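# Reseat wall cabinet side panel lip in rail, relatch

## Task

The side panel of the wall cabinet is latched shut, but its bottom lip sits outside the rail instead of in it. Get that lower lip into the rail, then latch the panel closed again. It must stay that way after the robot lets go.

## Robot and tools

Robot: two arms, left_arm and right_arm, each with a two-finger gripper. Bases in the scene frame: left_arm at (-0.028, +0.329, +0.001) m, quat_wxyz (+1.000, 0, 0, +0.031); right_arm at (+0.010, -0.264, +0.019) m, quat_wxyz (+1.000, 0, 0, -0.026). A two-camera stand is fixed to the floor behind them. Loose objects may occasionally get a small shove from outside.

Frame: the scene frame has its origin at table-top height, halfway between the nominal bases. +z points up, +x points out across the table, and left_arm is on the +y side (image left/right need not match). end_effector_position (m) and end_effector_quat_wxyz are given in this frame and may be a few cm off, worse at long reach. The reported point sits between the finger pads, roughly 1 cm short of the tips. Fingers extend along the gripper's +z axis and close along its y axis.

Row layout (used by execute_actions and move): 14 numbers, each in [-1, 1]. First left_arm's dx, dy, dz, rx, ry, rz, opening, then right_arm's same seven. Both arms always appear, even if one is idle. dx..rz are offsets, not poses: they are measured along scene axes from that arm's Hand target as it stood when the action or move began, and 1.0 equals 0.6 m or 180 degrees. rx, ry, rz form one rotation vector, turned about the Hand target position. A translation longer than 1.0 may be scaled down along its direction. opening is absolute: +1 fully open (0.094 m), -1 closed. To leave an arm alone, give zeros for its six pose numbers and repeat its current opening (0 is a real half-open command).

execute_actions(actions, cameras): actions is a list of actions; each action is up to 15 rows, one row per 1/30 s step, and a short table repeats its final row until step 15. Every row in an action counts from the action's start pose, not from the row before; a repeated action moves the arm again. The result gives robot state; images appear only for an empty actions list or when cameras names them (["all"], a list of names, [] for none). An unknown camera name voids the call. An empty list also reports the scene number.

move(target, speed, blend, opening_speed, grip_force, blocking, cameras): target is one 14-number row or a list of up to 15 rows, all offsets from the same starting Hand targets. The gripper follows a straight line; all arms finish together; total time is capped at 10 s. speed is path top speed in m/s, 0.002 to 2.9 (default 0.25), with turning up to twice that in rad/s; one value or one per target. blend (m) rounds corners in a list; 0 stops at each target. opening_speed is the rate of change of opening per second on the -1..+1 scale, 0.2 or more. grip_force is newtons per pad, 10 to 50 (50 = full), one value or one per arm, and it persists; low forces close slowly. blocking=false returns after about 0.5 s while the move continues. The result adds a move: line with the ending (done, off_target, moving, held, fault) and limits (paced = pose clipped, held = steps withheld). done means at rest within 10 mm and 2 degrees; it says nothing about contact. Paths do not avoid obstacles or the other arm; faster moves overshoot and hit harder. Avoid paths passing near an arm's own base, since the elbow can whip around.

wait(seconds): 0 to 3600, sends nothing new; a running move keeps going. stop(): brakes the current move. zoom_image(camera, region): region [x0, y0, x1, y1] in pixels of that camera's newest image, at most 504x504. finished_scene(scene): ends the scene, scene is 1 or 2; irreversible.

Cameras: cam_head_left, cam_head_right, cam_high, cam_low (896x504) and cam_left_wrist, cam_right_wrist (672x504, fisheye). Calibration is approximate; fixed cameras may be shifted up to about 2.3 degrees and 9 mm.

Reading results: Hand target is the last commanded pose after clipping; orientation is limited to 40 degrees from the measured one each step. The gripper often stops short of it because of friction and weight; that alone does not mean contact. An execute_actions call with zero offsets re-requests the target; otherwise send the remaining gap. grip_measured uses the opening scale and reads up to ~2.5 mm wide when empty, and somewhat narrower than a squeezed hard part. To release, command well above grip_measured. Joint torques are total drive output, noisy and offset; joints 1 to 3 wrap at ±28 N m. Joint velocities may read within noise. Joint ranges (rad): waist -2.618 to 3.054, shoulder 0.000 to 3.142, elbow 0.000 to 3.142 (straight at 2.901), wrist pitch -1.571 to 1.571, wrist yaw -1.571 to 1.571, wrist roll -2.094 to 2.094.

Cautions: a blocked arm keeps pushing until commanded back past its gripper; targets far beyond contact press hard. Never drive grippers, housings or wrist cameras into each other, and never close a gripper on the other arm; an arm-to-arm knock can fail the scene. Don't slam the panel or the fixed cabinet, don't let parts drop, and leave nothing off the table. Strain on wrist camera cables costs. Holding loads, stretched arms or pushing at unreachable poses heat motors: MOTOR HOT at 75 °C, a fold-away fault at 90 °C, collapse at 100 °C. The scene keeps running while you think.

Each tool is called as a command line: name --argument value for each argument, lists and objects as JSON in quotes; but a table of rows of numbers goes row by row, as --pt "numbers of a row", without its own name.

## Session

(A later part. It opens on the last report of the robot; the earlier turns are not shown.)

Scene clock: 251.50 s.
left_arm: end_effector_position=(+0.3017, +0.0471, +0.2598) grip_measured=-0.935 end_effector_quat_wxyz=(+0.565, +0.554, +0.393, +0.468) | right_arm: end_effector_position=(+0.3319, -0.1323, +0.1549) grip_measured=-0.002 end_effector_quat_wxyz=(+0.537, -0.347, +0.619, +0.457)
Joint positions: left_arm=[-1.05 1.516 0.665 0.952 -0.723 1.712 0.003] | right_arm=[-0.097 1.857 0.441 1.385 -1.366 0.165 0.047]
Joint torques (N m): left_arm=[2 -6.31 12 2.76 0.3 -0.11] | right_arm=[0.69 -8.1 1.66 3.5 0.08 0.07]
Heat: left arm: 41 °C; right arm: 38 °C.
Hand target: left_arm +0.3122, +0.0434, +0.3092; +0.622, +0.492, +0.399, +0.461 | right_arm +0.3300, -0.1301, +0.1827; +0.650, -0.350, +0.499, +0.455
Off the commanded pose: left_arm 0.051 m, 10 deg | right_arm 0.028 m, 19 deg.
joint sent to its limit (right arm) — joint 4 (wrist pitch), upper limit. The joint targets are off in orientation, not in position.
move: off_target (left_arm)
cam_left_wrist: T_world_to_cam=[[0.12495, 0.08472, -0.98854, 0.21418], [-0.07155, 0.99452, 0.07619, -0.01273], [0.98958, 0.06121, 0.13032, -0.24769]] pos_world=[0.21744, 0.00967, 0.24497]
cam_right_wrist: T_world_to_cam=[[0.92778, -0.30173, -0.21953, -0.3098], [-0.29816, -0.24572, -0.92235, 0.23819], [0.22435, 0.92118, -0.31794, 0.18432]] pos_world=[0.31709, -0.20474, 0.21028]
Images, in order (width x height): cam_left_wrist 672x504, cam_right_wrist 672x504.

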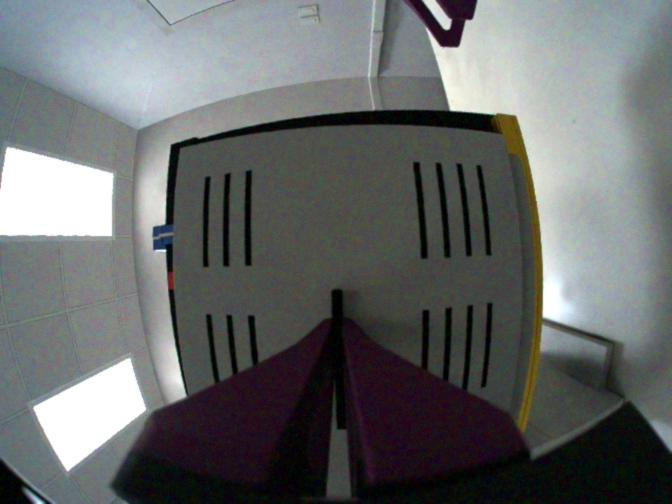

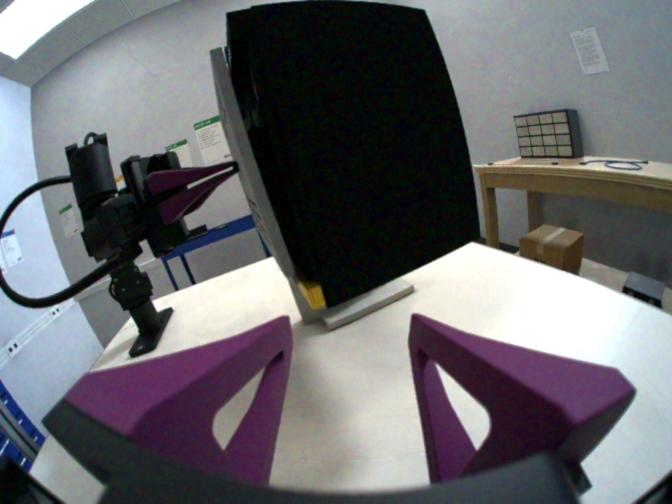

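move --pt "-0.07 0 0.0 0 -0.059 0 -1 0 0 0 0 0 0 0" --pt "-0.045 0 -0.032 0 -0.059 0 -1 0 0 0 0 0 0 0" --speed 0.07 --cameras '["cam_right_wrist","cam_left_wrist"]'

zoom_image --camera "cam_right_wrist" --region '[220, 210, 350, 340]'

zoom_image --camera "cam_left_wrist" --region '[440, 100, 640, 300]'

Scene clock: 262.97 s.
left_arm: end_effector_position=(+0.2905, +0.0375, +0.2628) grip_measured=-0.935 end_effector_quat_wxyz=(+0.607, +0.504, +0.340, +0.512) | right_arm: end_effector_position=(+0.3319, -0.1323, +0.1549) grip_measured=-0.002 end_effector_quat_wxyz=(+0.537, -0.347, +0.619, +0.457)
Joint positions: left_arm=[-1.082 1.704 0.61 1.446 -0.712 1.913 0.003] | right_arm=[-0.097 1.857 0.441 1.385 -1.366 0.165 0.047]
Joint torques (N m): left_arm=[0.59 -6.5 5.26 3.22 0.43 -0.11] | right_arm=[0.69 -8.13 1.66 3.52 0.1 0.06]
Heat: left arm: 41 °C; right arm: 39 °C.
Hand target: left_arm +0.2852, +0.0433, +0.2901; +0.656, +0.447, +0.339, +0.504 | right_arm +0.3300, -0.1301, +0.1827; +0.650, -0.350, +0.499, +0.455
Off the commanded pose: left_arm 0.028 m, 9 deg | right_arm 0.028 m, 19 deg.
joint sent to its limit (right arm) — joint 4 (wrist pitch), upper limit. The joint targets are off in orientation, not in position.
joint at its limit (left arm) — joint 4 (wrist pitch), upper limit.
move: off_target (left_arm)
cam_left_wrist: T_world_to_cam=[[0.31021, 0.06389, -0.94852, 0.15587], [-0.07456, 0.9963, 0.04273, 0.00549], [0.94774, 0.05747, 0.31383, -0.27232]] pos_world=[0.21015, 0.00022, 0.23307]
cam_right_wrist: T_world_to_cam=[[0.92778, -0.30173, -0.21953, -0.3098], [-0.29816, -0.24572, -0.92235, 0.23819], [0.22435, 0.92118, -0.31794, 0.18432]] pos_world=[0.31709, -0.20474, 0.21028]
Images, in order (width x height): cam_left_wrist 672x504, cam_right_wrist 672x504.

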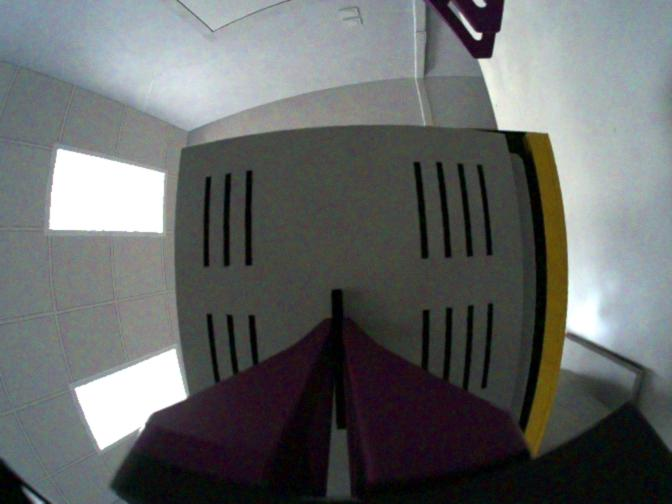

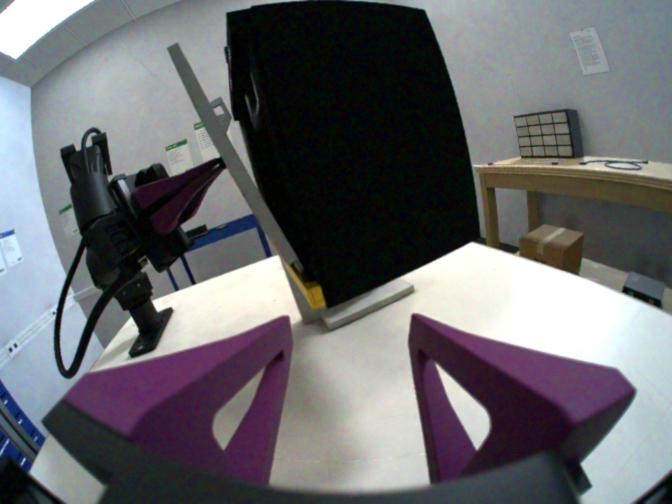

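Scaled by 3.877 from the camera's image (finer frame: 960x720).

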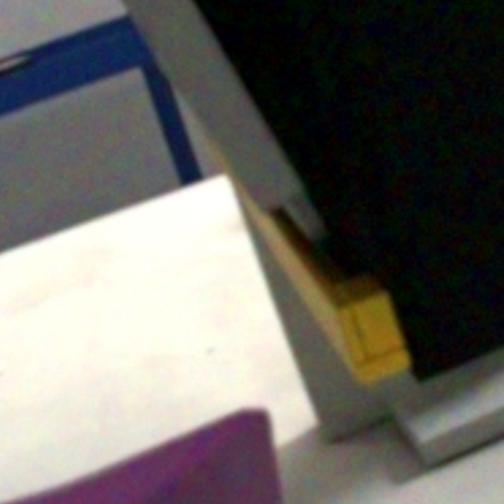

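Scaled by 2.520 from the camera's image (finer frame: 960x720).

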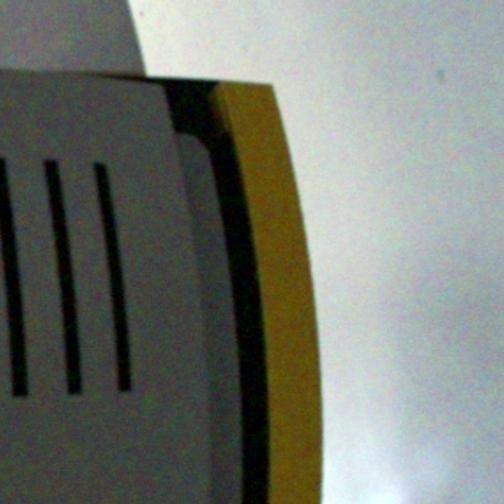

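move --target '[-0.002,0.002,-0.017,0,0,0,-1,0,0,0,0,0,0,0]' --speed 0.04 --cameras '["cam_right_wrist","cam_left_wrist"]'

zoom_image --camera "cam_right_wrist" --region '[220, 210, 350, 340]'

zoom_image --camera "cam_left_wrist" --region '[440, 100, 640, 300]'

Scene clock: 268.40 s.
left_arm: end_effector_position=(+0.2897, +0.0384, +0.2568) grip_measured=-0.935 end_effector_quat_wxyz=(+0.606, +0.508, +0.341, +0.509) | right_arm: end_effector_position=(+0.3319, -0.1323, +0.1549) grip_measured=-0.002 end_effector_quat_wxyz=(+0.537, -0.347, +0.619, +0.457)
Joint positions: left_arm=[-1.082 1.707 0.596 1.449 -0.71 1.902 0.003] | right_arm=[-0.097 1.857 0.441 1.385 -1.366 0.165 0.047]
Joint torques (N m): left_arm=[0.42 -6.27 4.67 3.19 0.35 -0.17] | right_arm=[0.58 -8.09 1.69 3.52 0.08 0.05]
Heat: left arm: 42 °C; right arm: 39 °C.
Hand target: left_arm +0.2840, +0.0446, +0.2799; +0.656, +0.447, +0.339, +0.505 | right_arm +0.3300, -0.1301, +0.1827; +0.650, -0.350, +0.499, +0.455
Off the commanded pose: left_arm 0.025 m, 9 deg | right_arm 0.028 m, 19 deg.
joint sent to its limit (left arm) — joint 4 (wrist pitch), upper limit. The joint targets still meet the commanded pose.
joint sent to its limit (right arm) — joint 4 (wrist pitch), upper limit. The joint targets are off in orientation, not in position.
move: off_target (left_arm)
cam_left_wrist: T_world_to_cam=[[0.30045, 0.0661, -0.95151, 0.15385], [-0.06993, 0.99644, 0.04714, 0.00226], [0.95123, 0.05238, 0.304, -0.26797]] pos_world=[0.20883, 0.00162, 0.22775]
cam_right_wrist: T_world_to_cam=[[0.92778, -0.30173, -0.21953, -0.3098], [-0.29816, -0.24572, -0.92235, 0.23819], [0.22435, 0.92118, -0.31794, 0.18432]] pos_world=[0.31709, -0.20474, 0.21028]
Images, in order (width x height): cam_left_wrist 672x504, cam_right_wrist 672x504.

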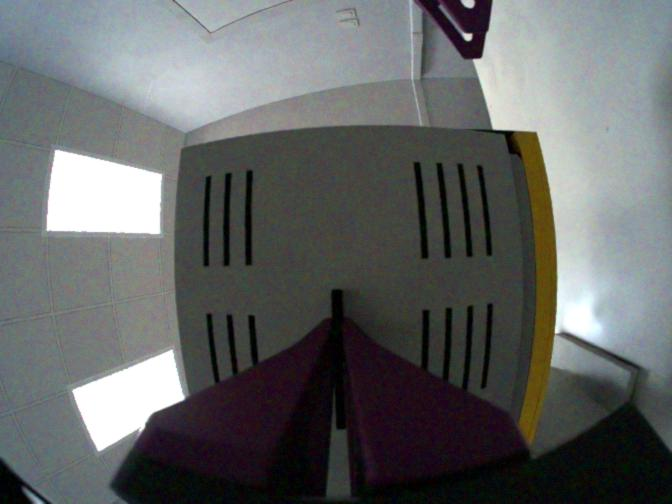

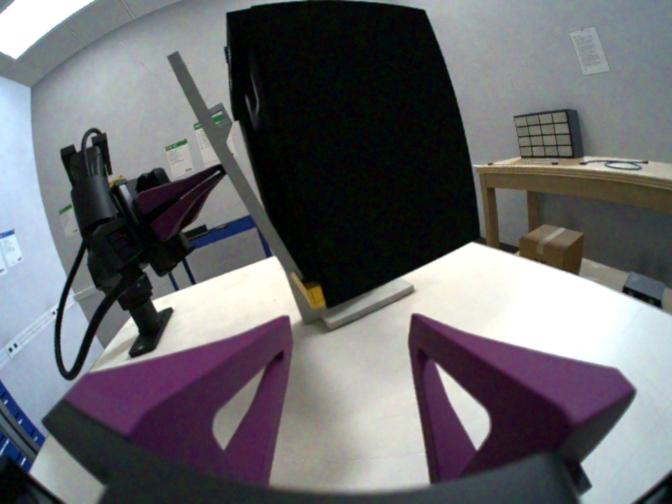

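Scaled by 3.877 from the camera's image (finer frame: 960x720).

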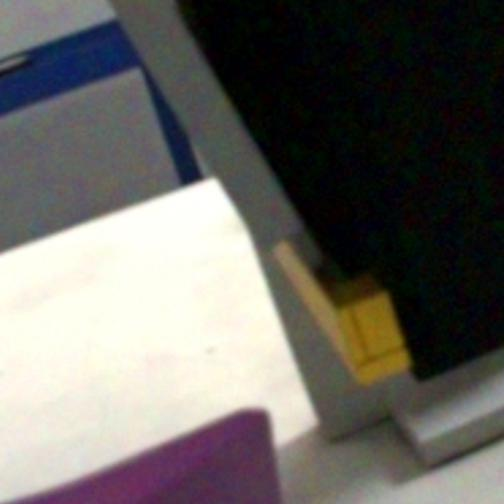

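Scaled by 2.520 from the camera's image (finer frame: 960x720).

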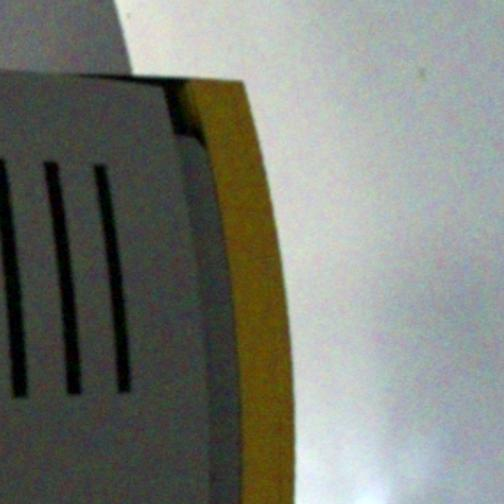

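move --target '[0.0,0.0,-0.017,0,0,0,-1,0,0,0,0,0,0,0]' --speed 0.04 --cameras '["cam_right_wrist","cam_left_wrist"]'

zoom_image --camera "cam_right_wrist" --region '[220, 210, 350, 340]'

zoom_image --camera "cam_left_wrist" --region '[440, 100, 640, 300]'

Scene clock: 272.77 s.
left_arm: end_effector_position=(+0.2893, +0.0384, +0.2561) grip_measured=-0.935 end_effector_quat_wxyz=(+0.608, +0.508, +0.343, +0.505) | right_arm: end_effector_position=(+0.3319, -0.1323, +0.1549) grip_measured=-0.002 end_effector_quat_wxyz=(+0.537, -0.347, +0.619, +0.457)
Joint positions: left_arm=[-1.082 1.707 0.593 1.45 -0.708 1.893 0.003] | right_arm=[-0.097 1.857 0.441 1.385 -1.366 0.165 0.047]
Joint torques (N m): left_arm=[0.28 -5.44 3.78 3.19 0.3 -0.27] | right_arm=[0.7 -8.06 1.65 3.5 0.09 0.07]
Heat: left arm: 42 °C; right arm: 40 °C.
Hand target: left_arm +0.2840, +0.0445, +0.2696; +0.656, +0.447, +0.339, +0.505 | right_arm +0.3300, -0.1301, +0.1827; +0.650, -0.350, +0.499, +0.455
Off the commanded pose: left_arm 0.016 m, 9 deg | right_arm 0.028 m, 19 deg.
joint sent to its limit (left arm) — joint 4 (wrist pitch), upper limit. The joint targets are off in orientation, not in position.
joint sent to its limit (right arm) — joint 4 (wrist pitch), upper limit. The joint targets are off in orientation, not in position.
move: off_target (left_arm)
cam_left_wrist: T_world_to_cam=[[0.29832, 0.05864, -0.95266, 0.15454], [-0.06552, 0.99701, 0.04085, 0.00255], [0.95222, 0.05023, 0.30127, -0.26692]] pos_world=[0.20823, 0.0018, 0.22754]
cam_right_wrist: T_world_to_cam=[[0.92778, -0.30173, -0.21953, -0.3098], [-0.29816, -0.24572, -0.92235, 0.23819], [0.22435, 0.92118, -0.31794, 0.18432]] pos_world=[0.31709, -0.20474, 0.21028]
Images, in order (width x height): cam_left_wrist 672x504, cam_right_wrist 672x504.

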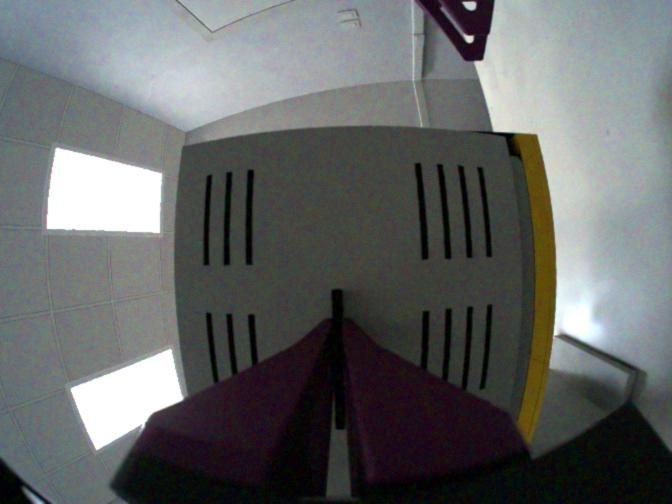

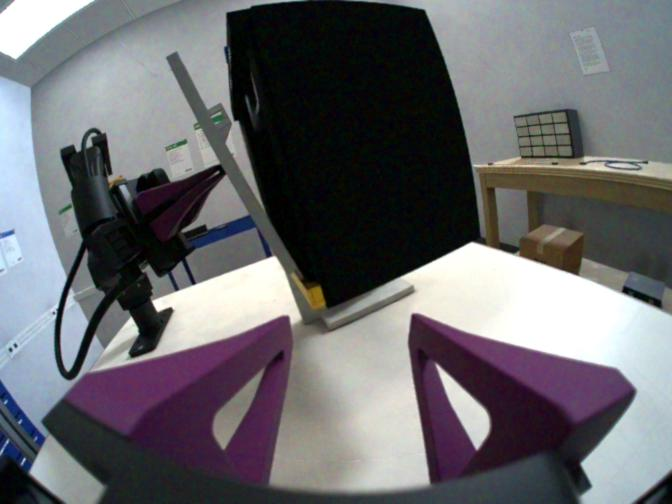

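Scaled by 3.877 from the camera's image (finer frame: 960x720).

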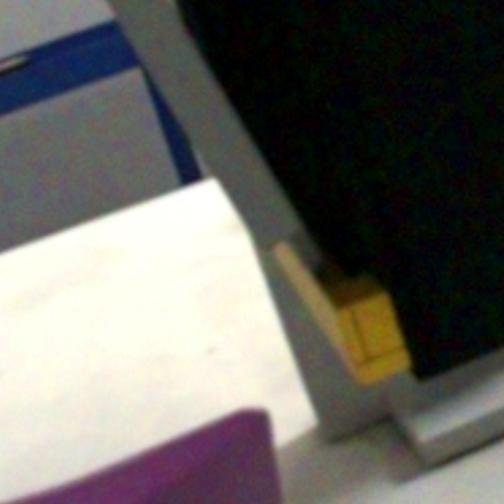

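Scaled by 2.520 from the camera's image (finer frame: 960x720).

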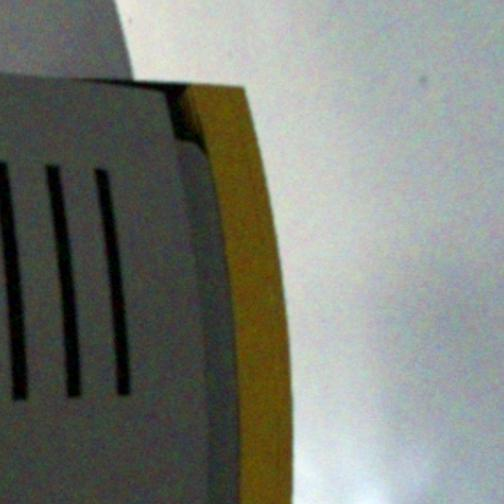

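move --target '[0.023,0.0,0.0,0,0.045,0,-1,0,0,0,0,0,0,0]' --speed 0.04 --cameras '["cam_right_wrist","cam_left_wrist"]'

zoom_image --camera "cam_right_wrist" --region '[220, 210, 350, 340]'

zoom_image --camera "cam_left_wrist" --region '[440, 100, 640, 300]'

Scene clock: 281.77 s.
left_arm: end_effector_position=(+0.2931, +0.0392, +0.2568) grip_measured=-0.935 end_effector_quat_wxyz=(+0.615, +0.506, +0.362, +0.484) | right_arm: end_effector_position=(+0.3319, -0.1323, +0.1549) grip_measured=-0.002 end_effector_quat_wxyz=(+0.537, -0.347, +0.619, +0.457)
Joint positions: left_arm=[-1.071 1.678 0.602 1.376 -0.703 1.813 0.003] | right_arm=[-0.097 1.857 0.441 1.385 -1.366 0.165 0.047]
Joint torques (N m): left_arm=[1.11 -7.9 7.01 1.49 -0.06 -0.61] | right_arm=[0.64 -8.06 1.59 3.5 0.07 0.05]
Heat: left arm: 43 °C; right arm: 40 °C.
Hand target: left_arm +0.2978, +0.0446, +0.2695; +0.630, +0.482, +0.385, +0.472 | right_arm +0.3300, -0.1301, +0.1827; +0.650, -0.350, +0.499, +0.455
Off the commanded pose: left_arm 0.015 m, 4 deg | right_arm 0.028 m, 19 deg.
joint sent to its limit (right arm) — joint 4 (wrist pitch), upper limit. The joint targets are off in orientation, not in position.
move: off_target (left_arm)
cam_left_wrist: T_world_to_cam=[[0.26138, 0.01257, -0.96515, 0.16988], [-0.05127, 0.99869, -0.00088, 0.0085], [0.96387, 0.04971, 0.26168, -0.26398]] pos_world=[0.21048, 0.0025, 0.23305]
cam_right_wrist: T_world_to_cam=[[0.92778, -0.30173, -0.21953, -0.3098], [-0.29816, -0.24572, -0.92235, 0.23819], [0.22435, 0.92118, -0.31794, 0.18432]] pos_world=[0.31709, -0.20474, 0.21028]
Images, in order (width x height): cam_left_wrist 672x504, cam_right_wrist 672x504.

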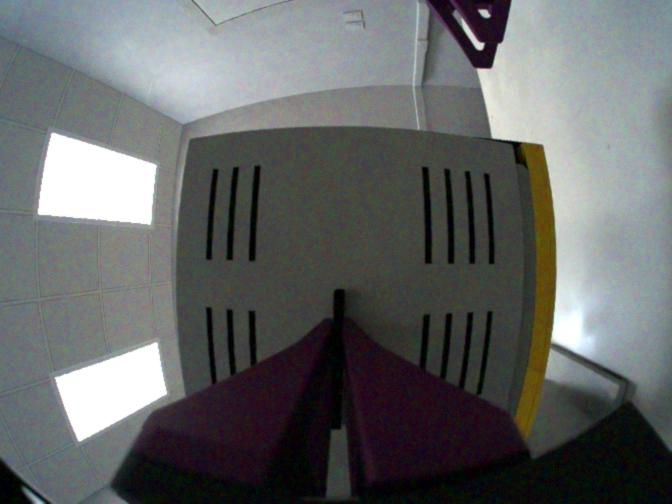

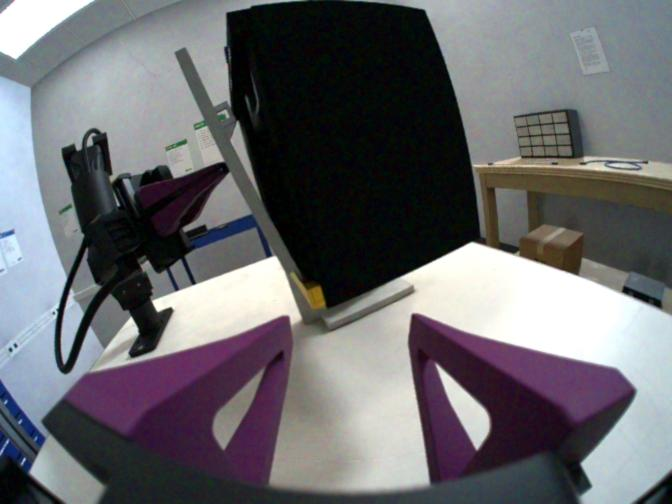

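Scaled by 3.877 from the camera's image (finer frame: 960x720).

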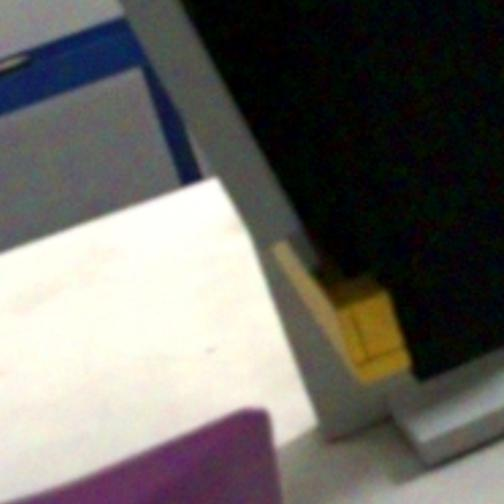

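Scaled by 2.520 from the camera's image (finer frame: 960x720).

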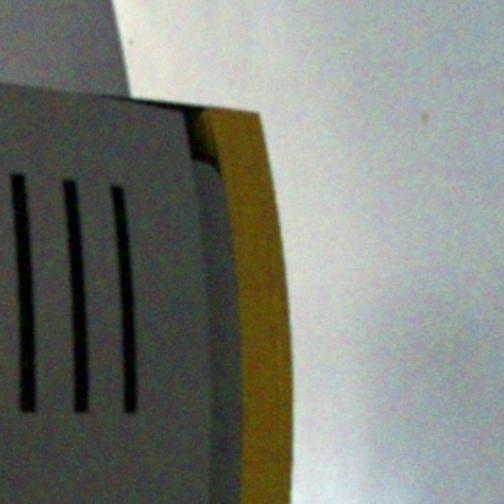

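move --target '[0.03,0.0,0.003,0.018,0.04,0,-1,0,0,0,0,0,0,0]' --speed 0.04 --cameras '["cam_right_wrist","cam_left_wrist"]'

zoom_image --camera "cam_right_wrist" --region '[150, 10, 350, 330]'

zoom_image --camera "cam_left_wrist" --region '[440, 100, 640, 300]'

Scene clock: 290.70 s.
left_arm: end_effector_position=(+0.3087, +0.0400, +0.2619) grip_measured=-0.935 end_effector_quat_wxyz=(+0.587, +0.539, +0.395, +0.456) | right_arm: end_effector_position=(+0.3319, -0.1323, +0.1549) grip_measured=-0.002 end_effector_quat_wxyz=(+0.537, -0.347, +0.619, +0.457)
Joint positions: left_arm=[-1.036 1.566 0.685 1.018 -0.691 1.687 0.003] | right_arm=[-0.097 1.857 0.441 1.385 -1.366 0.165 0.047]
Joint torques (N m): left_arm=[1.85 -7.32 8.4 1.31 0.04 -0.37] | right_arm=[0.68 -8.17 1.63 3.5 0.08 0.07]
Heat: left arm: 40 °C; right arm: 41 °C.
Hand target: left_arm +0.3159, +0.0446, +0.2713; +0.591, +0.528, +0.410, +0.451 | right_arm +0.3300, -0.1301, +0.1827; +0.650, -0.350, +0.499, +0.455
Off the commanded pose: left_arm 0.013 m, 2 deg | right_arm 0.028 m, 19 deg.
joint sent to its limit (right arm) — joint 4 (wrist pitch), upper limit. The joint targets are off in orientation, not in position.
move: off_target (left_arm)
cam_left_wrist: T_world_to_cam=[[0.1424, 0.03023, -0.98935, 0.21308], [-0.05315, 0.99833, 0.02286, 0.0029], [0.98838, 0.04933, 0.14377, -0.25705]] pos_world=[0.22387, 0.00334, 0.2477]
cam_right_wrist: T_world_to_cam=[[0.92778, -0.30173, -0.21953, -0.3098], [-0.29816, -0.24572, -0.92235, 0.23819], [0.22435, 0.92118, -0.31794, 0.18432]] pos_world=[0.31709, -0.20474, 0.21028]
Images, in order (width x height): cam_left_wrist 672x504, cam_right_wrist 672x504.

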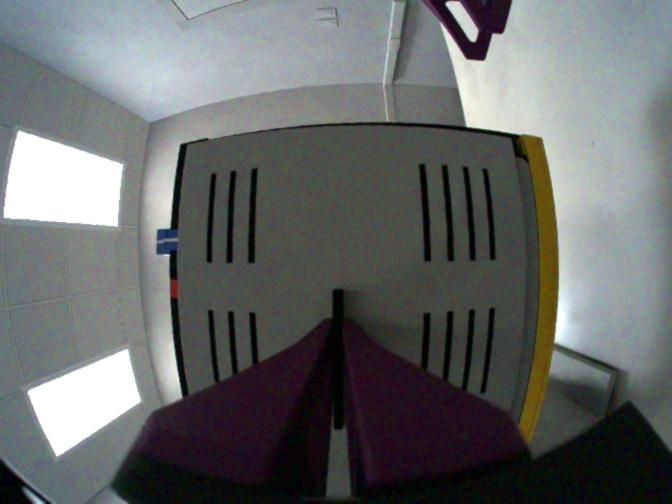

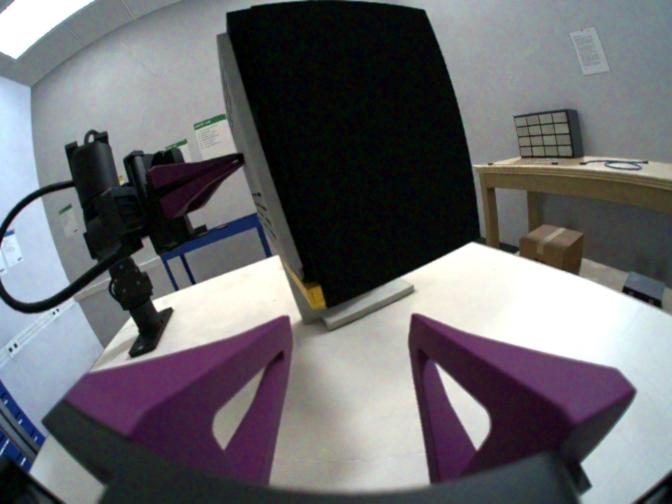

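Scaled by 1.575 from the camera's image (finer frame: 960x720).

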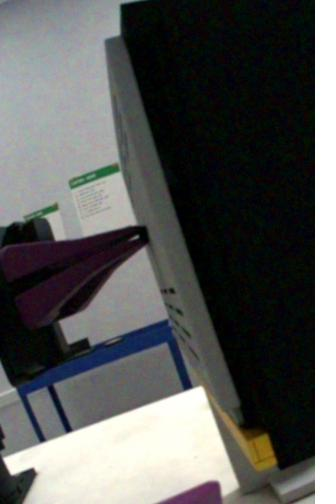

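Scaled by 2.520 from the camera's image (finer frame: 960x720).

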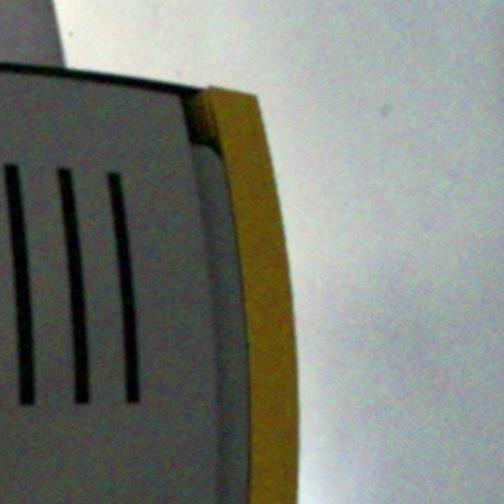

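zoom_image --camera "cam_right_wrist" --region '[270, 240, 340, 320]'

zoom_image --camera "cam_left_wrist" --region '[500, 120, 570, 190]'

Scaled by 6.300 from the camera's image (finer frame: 960x720).

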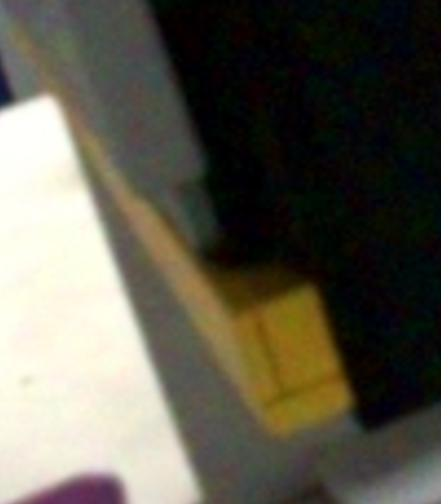

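Scaled by 7.200 from the camera's image (finer frame: 960x720).

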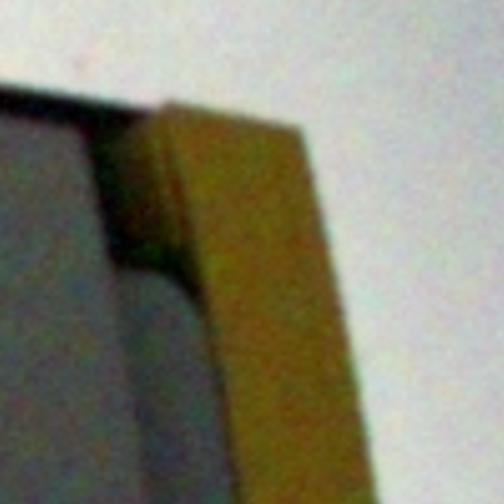

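move --pt "-0.004 0.0 -0.02 0 0 0 -1 0 0 0 0 0 0 0" --pt "0.01 0.0 -0.024 0 0.025 0 -1 0 0 0 0 0 0 0" --speed 0.04 --cameras '["cam_right_wrist","cam_left_wrist"]'

zoom_image --camera "cam_right_wrist" --region '[270, 240, 340, 320]'

zoom_image --camera "cam_left_wrist" --region '[440, 100, 640, 300]'

Scene clock: 299.43 s.
left_arm: end_effector_position=(+0.3112, +0.0397, +0.2565) grip_measured=-0.935 end_effector_quat_wxyz=(+0.585, +0.545, +0.416, +0.433) | right_arm: end_effector_position=(+0.3319, -0.1323, +0.1549) grip_measured=-0.002 end_effector_quat_wxyz=(+0.537, -0.347, +0.619, +0.457)
Joint positions: left_arm=[-1.029 1.546 0.702 0.918 -0.684 1.603 0.003] | right_arm=[-0.097 1.857 0.441 1.385 -1.366 0.165 0.047]
Joint torques (N m): left_arm=[2.4 -6.31 8.88 1.05 0 -0.35] | right_arm=[0.66 -8.08 1.59 3.5 0.1 0.05]
Heat: left arm: 38 °C; right arm: 41 °C.
Hand target: left_arm +0.3218, +0.0446, +0.2570; +0.575, +0.545, +0.433, +0.430 | right_arm +0.3300, -0.1301, +0.1827; +0.650, -0.350, +0.499, +0.455
Off the commanded pose: left_arm 0.012 m, 2 deg | right_arm 0.028 m, 19 deg.
joint sent to its limit (right arm) — joint 4 (wrist pitch), upper limit. The joint targets are off in orientation, not in position.
move: off_target (left_arm)
cam_left_wrist: T_world_to_cam=[[0.08526, 0.00155, -0.99636, 0.22805], [-0.045, 0.99898, -0.0023, 0.00735], [0.99534, 0.04503, 0.08524, -0.24572]] pos_world=[0.22546, 0.00337, 0.24818]
cam_right_wrist: T_world_to_cam=[[0.92778, -0.30173, -0.21953, -0.3098], [-0.29816, -0.24572, -0.92235, 0.23819], [0.22435, 0.92118, -0.31794, 0.18432]] pos_world=[0.31709, -0.20474, 0.21028]
Images, in order (width x height): cam_left_wrist 672x504, cam_right_wrist 672x504.

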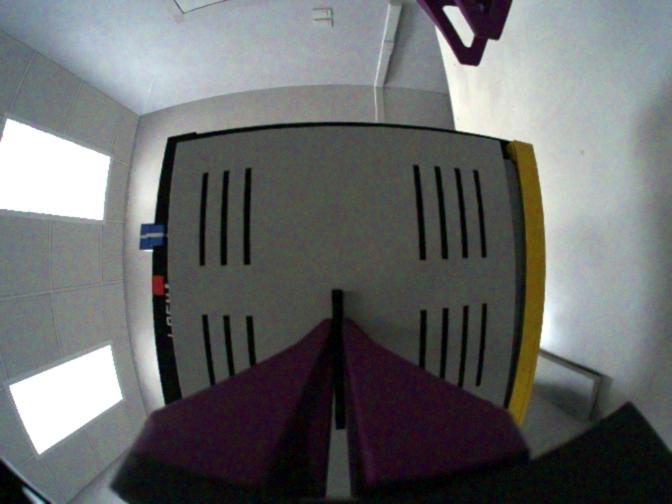

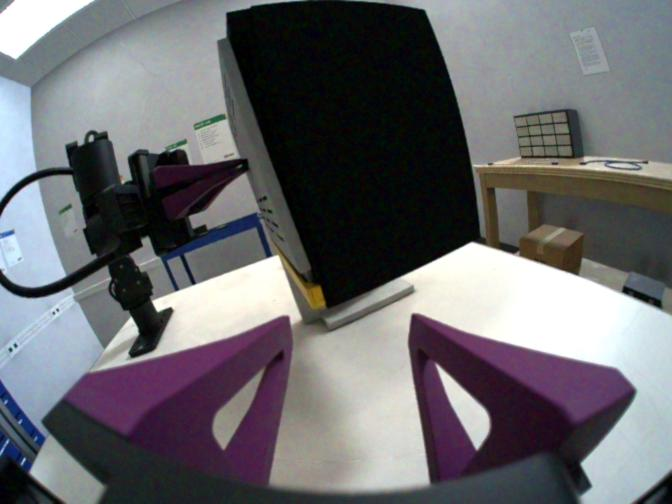

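Scaled by 6.300 from the camera's image (finer frame: 960x720).

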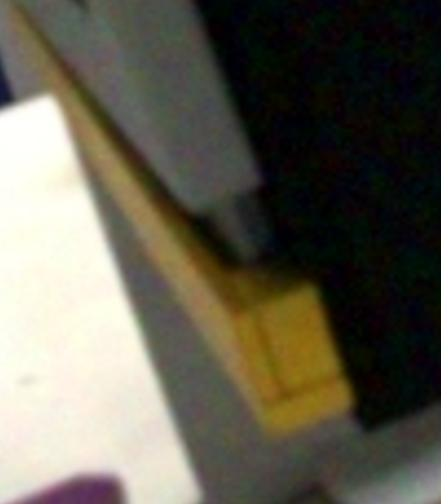

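Scaled by 2.520 from the camera's image (finer frame: 960x720).

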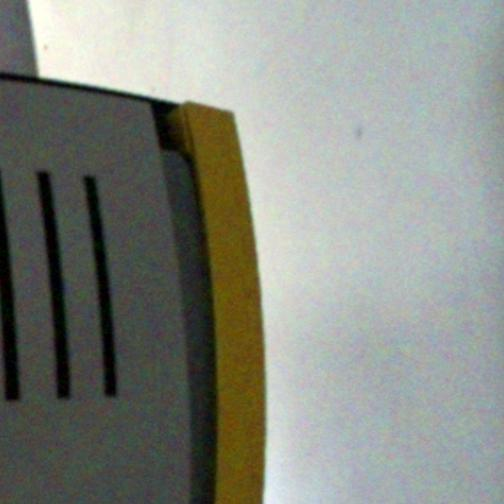

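move --target '[0.016,-0.004,-0.014,0.012,0.03,0,-1,0,0,0,0,0,0,0]' --speed 0.04 --cameras '["cam_right_wrist","cam_left_wrist"]'

zoom_image --camera "cam_right_wrist" --region '[150, 10, 350, 330]'

zoom_image --camera "cam_left_wrist" --region '[120, 100, 560, 440]'

Scene clock: 306.53 s.
left_arm: end_effector_position=(+0.3116, +0.0390, +0.2573) grip_measured=-0.935 end_effector_quat_wxyz=(+0.565, +0.566, +0.434, +0.415) | right_arm: end_effector_position=(+0.3319, -0.1323, +0.1549) grip_measured=-0.002 end_effector_quat_wxyz=(+0.537, -0.347, +0.619, +0.457)
Joint positions: left_arm=[-1.029 1.495 0.754 0.719 -0.684 1.534 0.003] | right_arm=[-0.097 1.857 0.441 1.385 -1.366 0.165 0.047]
Joint torques (N m): left_arm=[4.31 -3.82 10.71 0.92 0.2 -0.35] | right_arm=[0.62 -8.03 1.57 3.5 0.08 0.07]
Heat: left arm: 37 °C; right arm: 42 °C.
Hand target: left_arm +0.3314, +0.0422, +0.2487; +0.543, +0.576, +0.451, +0.412 | right_arm +0.3300, -0.1301, +0.1827; +0.650, -0.350, +0.499, +0.455
Off the commanded pose: left_arm 0.022 m, 3 deg | right_arm 0.028 m, 19 deg.
joint sent to its limit (right arm) — joint 4 (wrist pitch), upper limit. The joint targets are off in orientation, not in position.
move: off_target (left_arm)
cam_left_wrist: T_world_to_cam=[[0.0109, 0.01559, -0.99982, 0.2524], [-0.0431, 0.99896, 0.0151, 0.00287], [0.99901, 0.04293, 0.01157, -0.22827]] pos_world=[0.22542, 0.003, 0.25495]
cam_right_wrist: T_world_to_cam=[[0.92778, -0.30173, -0.21953, -0.3098], [-0.29816, -0.24572, -0.92235, 0.23819], [0.22435, 0.92118, -0.31794, 0.18432]] pos_world=[0.31709, -0.20474, 0.21028]
Images, in order (width x height): cam_left_wrist 672x504, cam_right_wrist 672x504.

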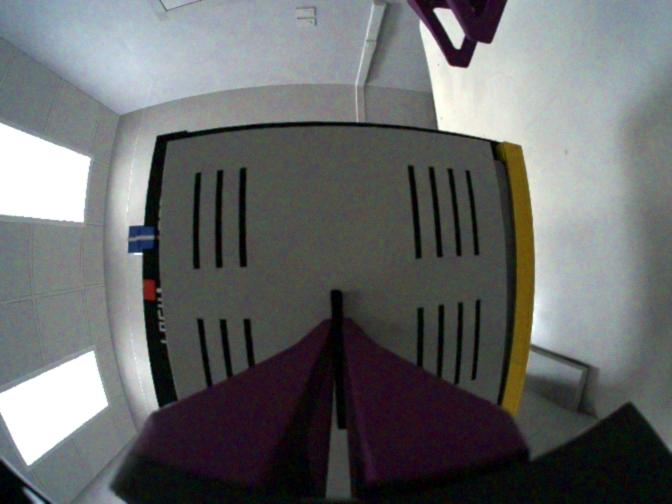

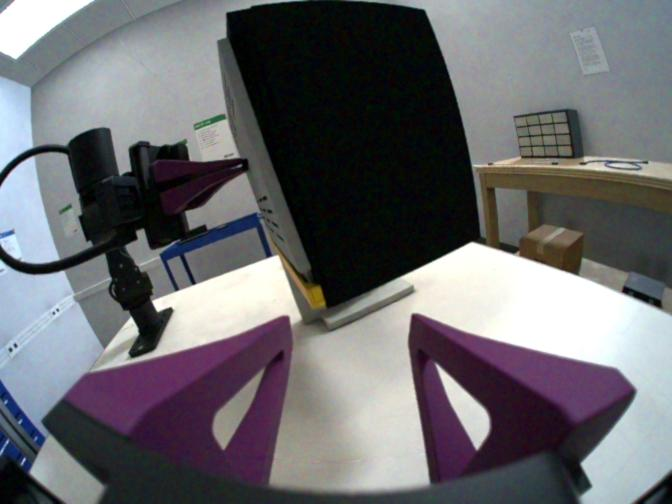

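Scaled by 1.575 from the camera's image (finer frame: 960x720).

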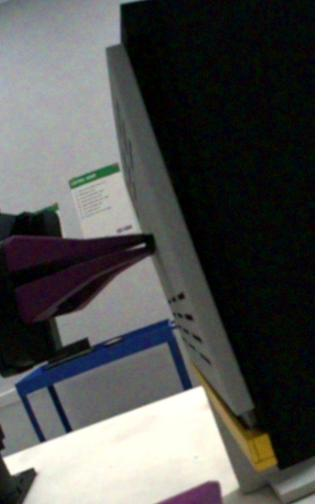

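Scaled by 1.145 from the camera's image (finer frame: 960x720).

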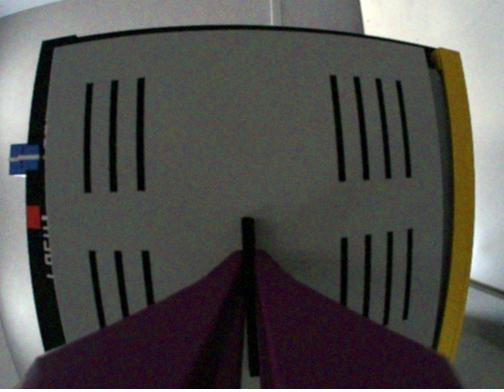

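move --pt "-0.01 0 0 0 0 0 -1 -0.15 -0.067 0.345 -0.252 0.230 -0.227 0" --pt "-0.01 0 0 0 0 0 -1 -0.02 0.167 0.337 -0.252 0.230 -0.227 -0.3" --cameras '["cam_right_wrist","cam_head_left"]'

zoom_image --camera "cam_right_wrist" --region '[220, 220, 480, 420]'

Scene clock: 327.73 s.
left_arm: end_effector_position=(+0.3116, +0.0392, +0.2573) grip_measured=-0.935 end_effector_quat_wxyz=(+0.565, +0.566, +0.435, +0.414) | right_arm: end_effector_position=(+0.3157, -0.0322, +0.3750) grip_measured=-0.298 end_effector_quat_wxyz=(+0.360, -0.209, +0.906, +0.078)
Joint positions: left_arm=[-1.029 1.495 0.754 0.717 -0.684 1.534 0.003] | right_arm=[0.794 1.569 2.001 -1.272 0.206 0.21 0.033]
Joint torques (N m): left_arm=[2.92 -4.64 9.94 0.89 0.04 -0.35] | right_arm=[0.47 -4.55 5.96 1.75 0.25 0.12]
Heat: left arm: 38 °C; right arm: 41 °C.
Hand target: left_arm +0.3254, +0.0422, +0.2487; +0.543, +0.575, +0.451, +0.412 | right_arm +0.3180, -0.0299, +0.3849; +0.373, -0.201, +0.902, +0.081
Off the commanded pose: left_arm 0.017 m, 3 deg | right_arm 0.010 m, 2 deg.
move: off_target (left_arm)
cam_right_wrist: T_world_to_cam=[[0.44075, -0.89685, -0.03743, -0.14996], [-0.82607, -0.38894, -0.40785, 0.43006], [0.35122, 0.21067, -0.91228, 0.32554]] pos_world=[0.30702, -0.03581, 0.46677]
Images, in order (width x height): cam_head_left 896x504, cam_right_wrist 672x504.

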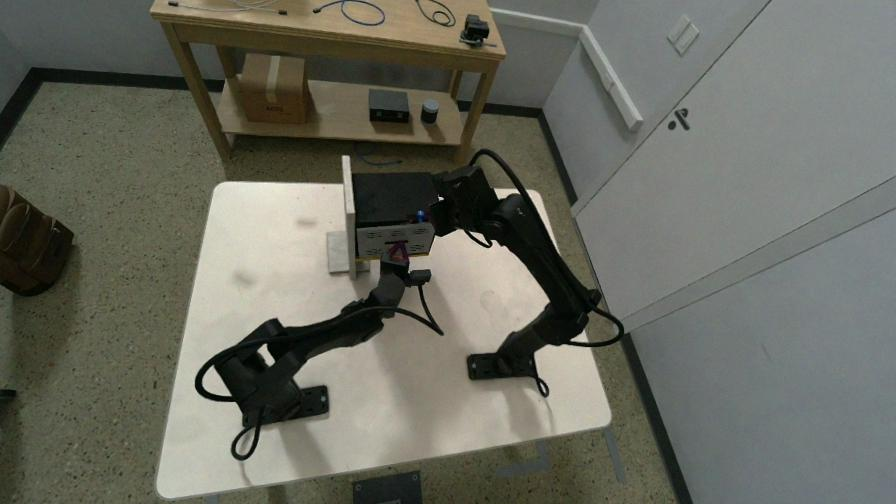

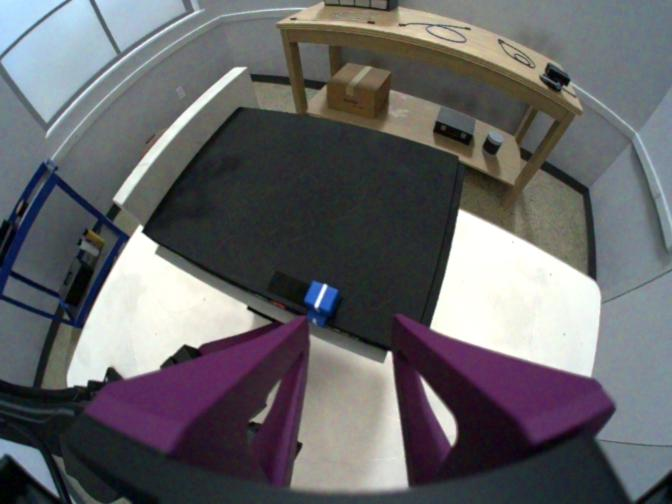

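Scaled by 1.938 from the camera's image (finer frame: 960x720).

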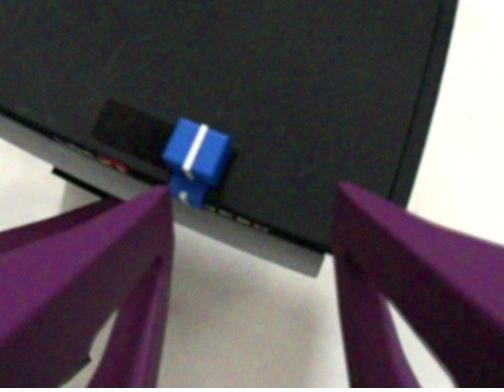

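move --pt "-0.028 0 -0.01 0 0 0 -1 0 0 0 0 0 0 -0.3" --pt "-0.028 0.008 -0.03 0 0 0 -1 0 0 0 0 0 0 -0.3" --pt "-0.015 -0.004 -0.03 0 0 0 -1 0 0 0 0 0 0 -0.3" --speed 0.05 --cameras '["cam_right_wrist","cam_left_wrist"]'

zoom_image --camera "cam_right_wrist" --region '[220, 220, 480, 420]'

zoom_image --camera "cam_left_wrist" --region '[120, 100, 560, 440]'

Scene clock: 336.50 s.
left_arm: end_effector_position=(+0.3116, +0.0390, +0.2532) grip_measured=-0.935 end_effector_quat_wxyz=(+0.567, +0.560, +0.436, +0.418) | right_arm: end_effector_position=(+0.3158, -0.0322, +0.3750) grip_measured=-0.298 end_effector_quat_wxyz=(+0.360, -0.209, +0.906, +0.077)
Joint positions: left_arm=[-1.033 1.514 0.741 0.764 -0.695 1.538 0.003] | right_arm=[0.794 1.569 2.001 -1.272 0.207 0.21 0.033]
Joint torques (N m): left_arm=[0.62 -4.21 6.58 1.2 -0.18 -0.46] | right_arm=[0.51 -4.57 5.94 1.74 0.23 0.12]
Heat: left arm: 38 °C; right arm: 40 °C.
Hand target: left_arm +0.3164, +0.0398, +0.2306; +0.543, +0.576, +0.451, +0.412 | right_arm +0.3180, -0.0300, +0.3849; +0.373, -0.201, +0.902, +0.081
Off the commanded pose: left_arm 0.023 m, 4 deg | right_arm 0.010 m, 2 deg.
move: off_target (left_arm)
cam_left_wrist: T_world_to_cam=[[0.01903, 0.00875, -0.99978, 0.246], [-0.05074, 0.99868, 0.00778, 0.00731], [0.99853, 0.05058, 0.01944, -0.23038]] pos_world=[0.22573, 0.0022, 0.25036]
cam_right_wrist: T_world_to_cam=[[0.44058, -0.89694, -0.03722, -0.15001], [-0.82606, -0.38883, -0.40796, 0.43012], [0.35144, 0.21049, -0.91224, 0.32544]] pos_world=[0.30702, -0.03581, 0.46677]
Images, in order (width x height): cam_left_wrist 672x504, cam_right_wrist 672x504.

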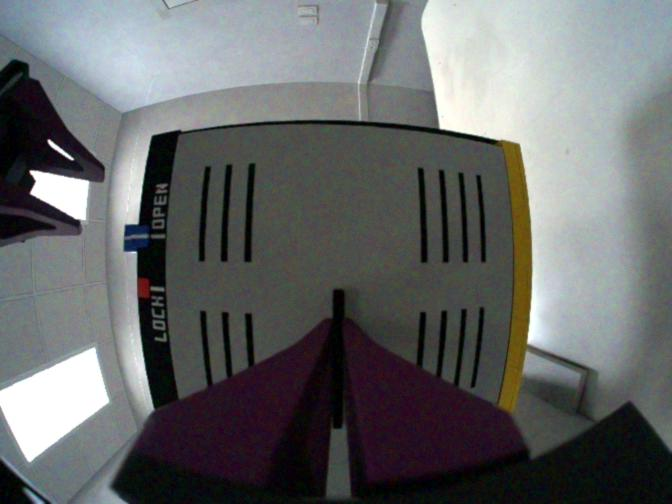

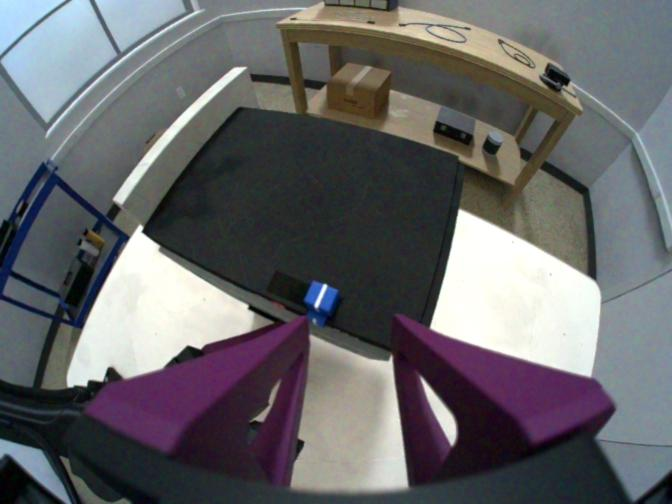

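Scaled by 1.938 from the camera's image (finer frame: 960x720).

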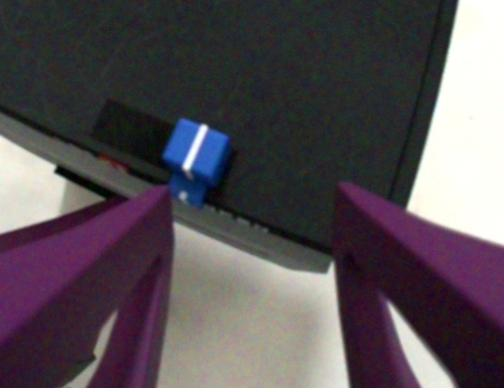

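Scaled by 1.145 from the camera's image (finer frame: 960x720).

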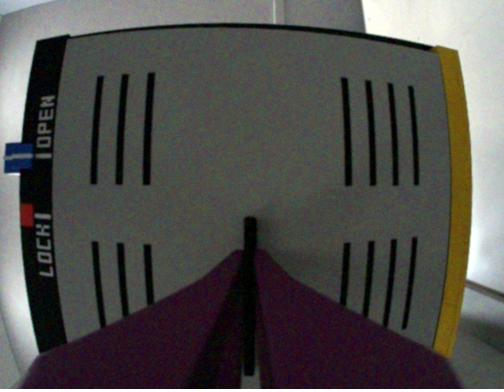

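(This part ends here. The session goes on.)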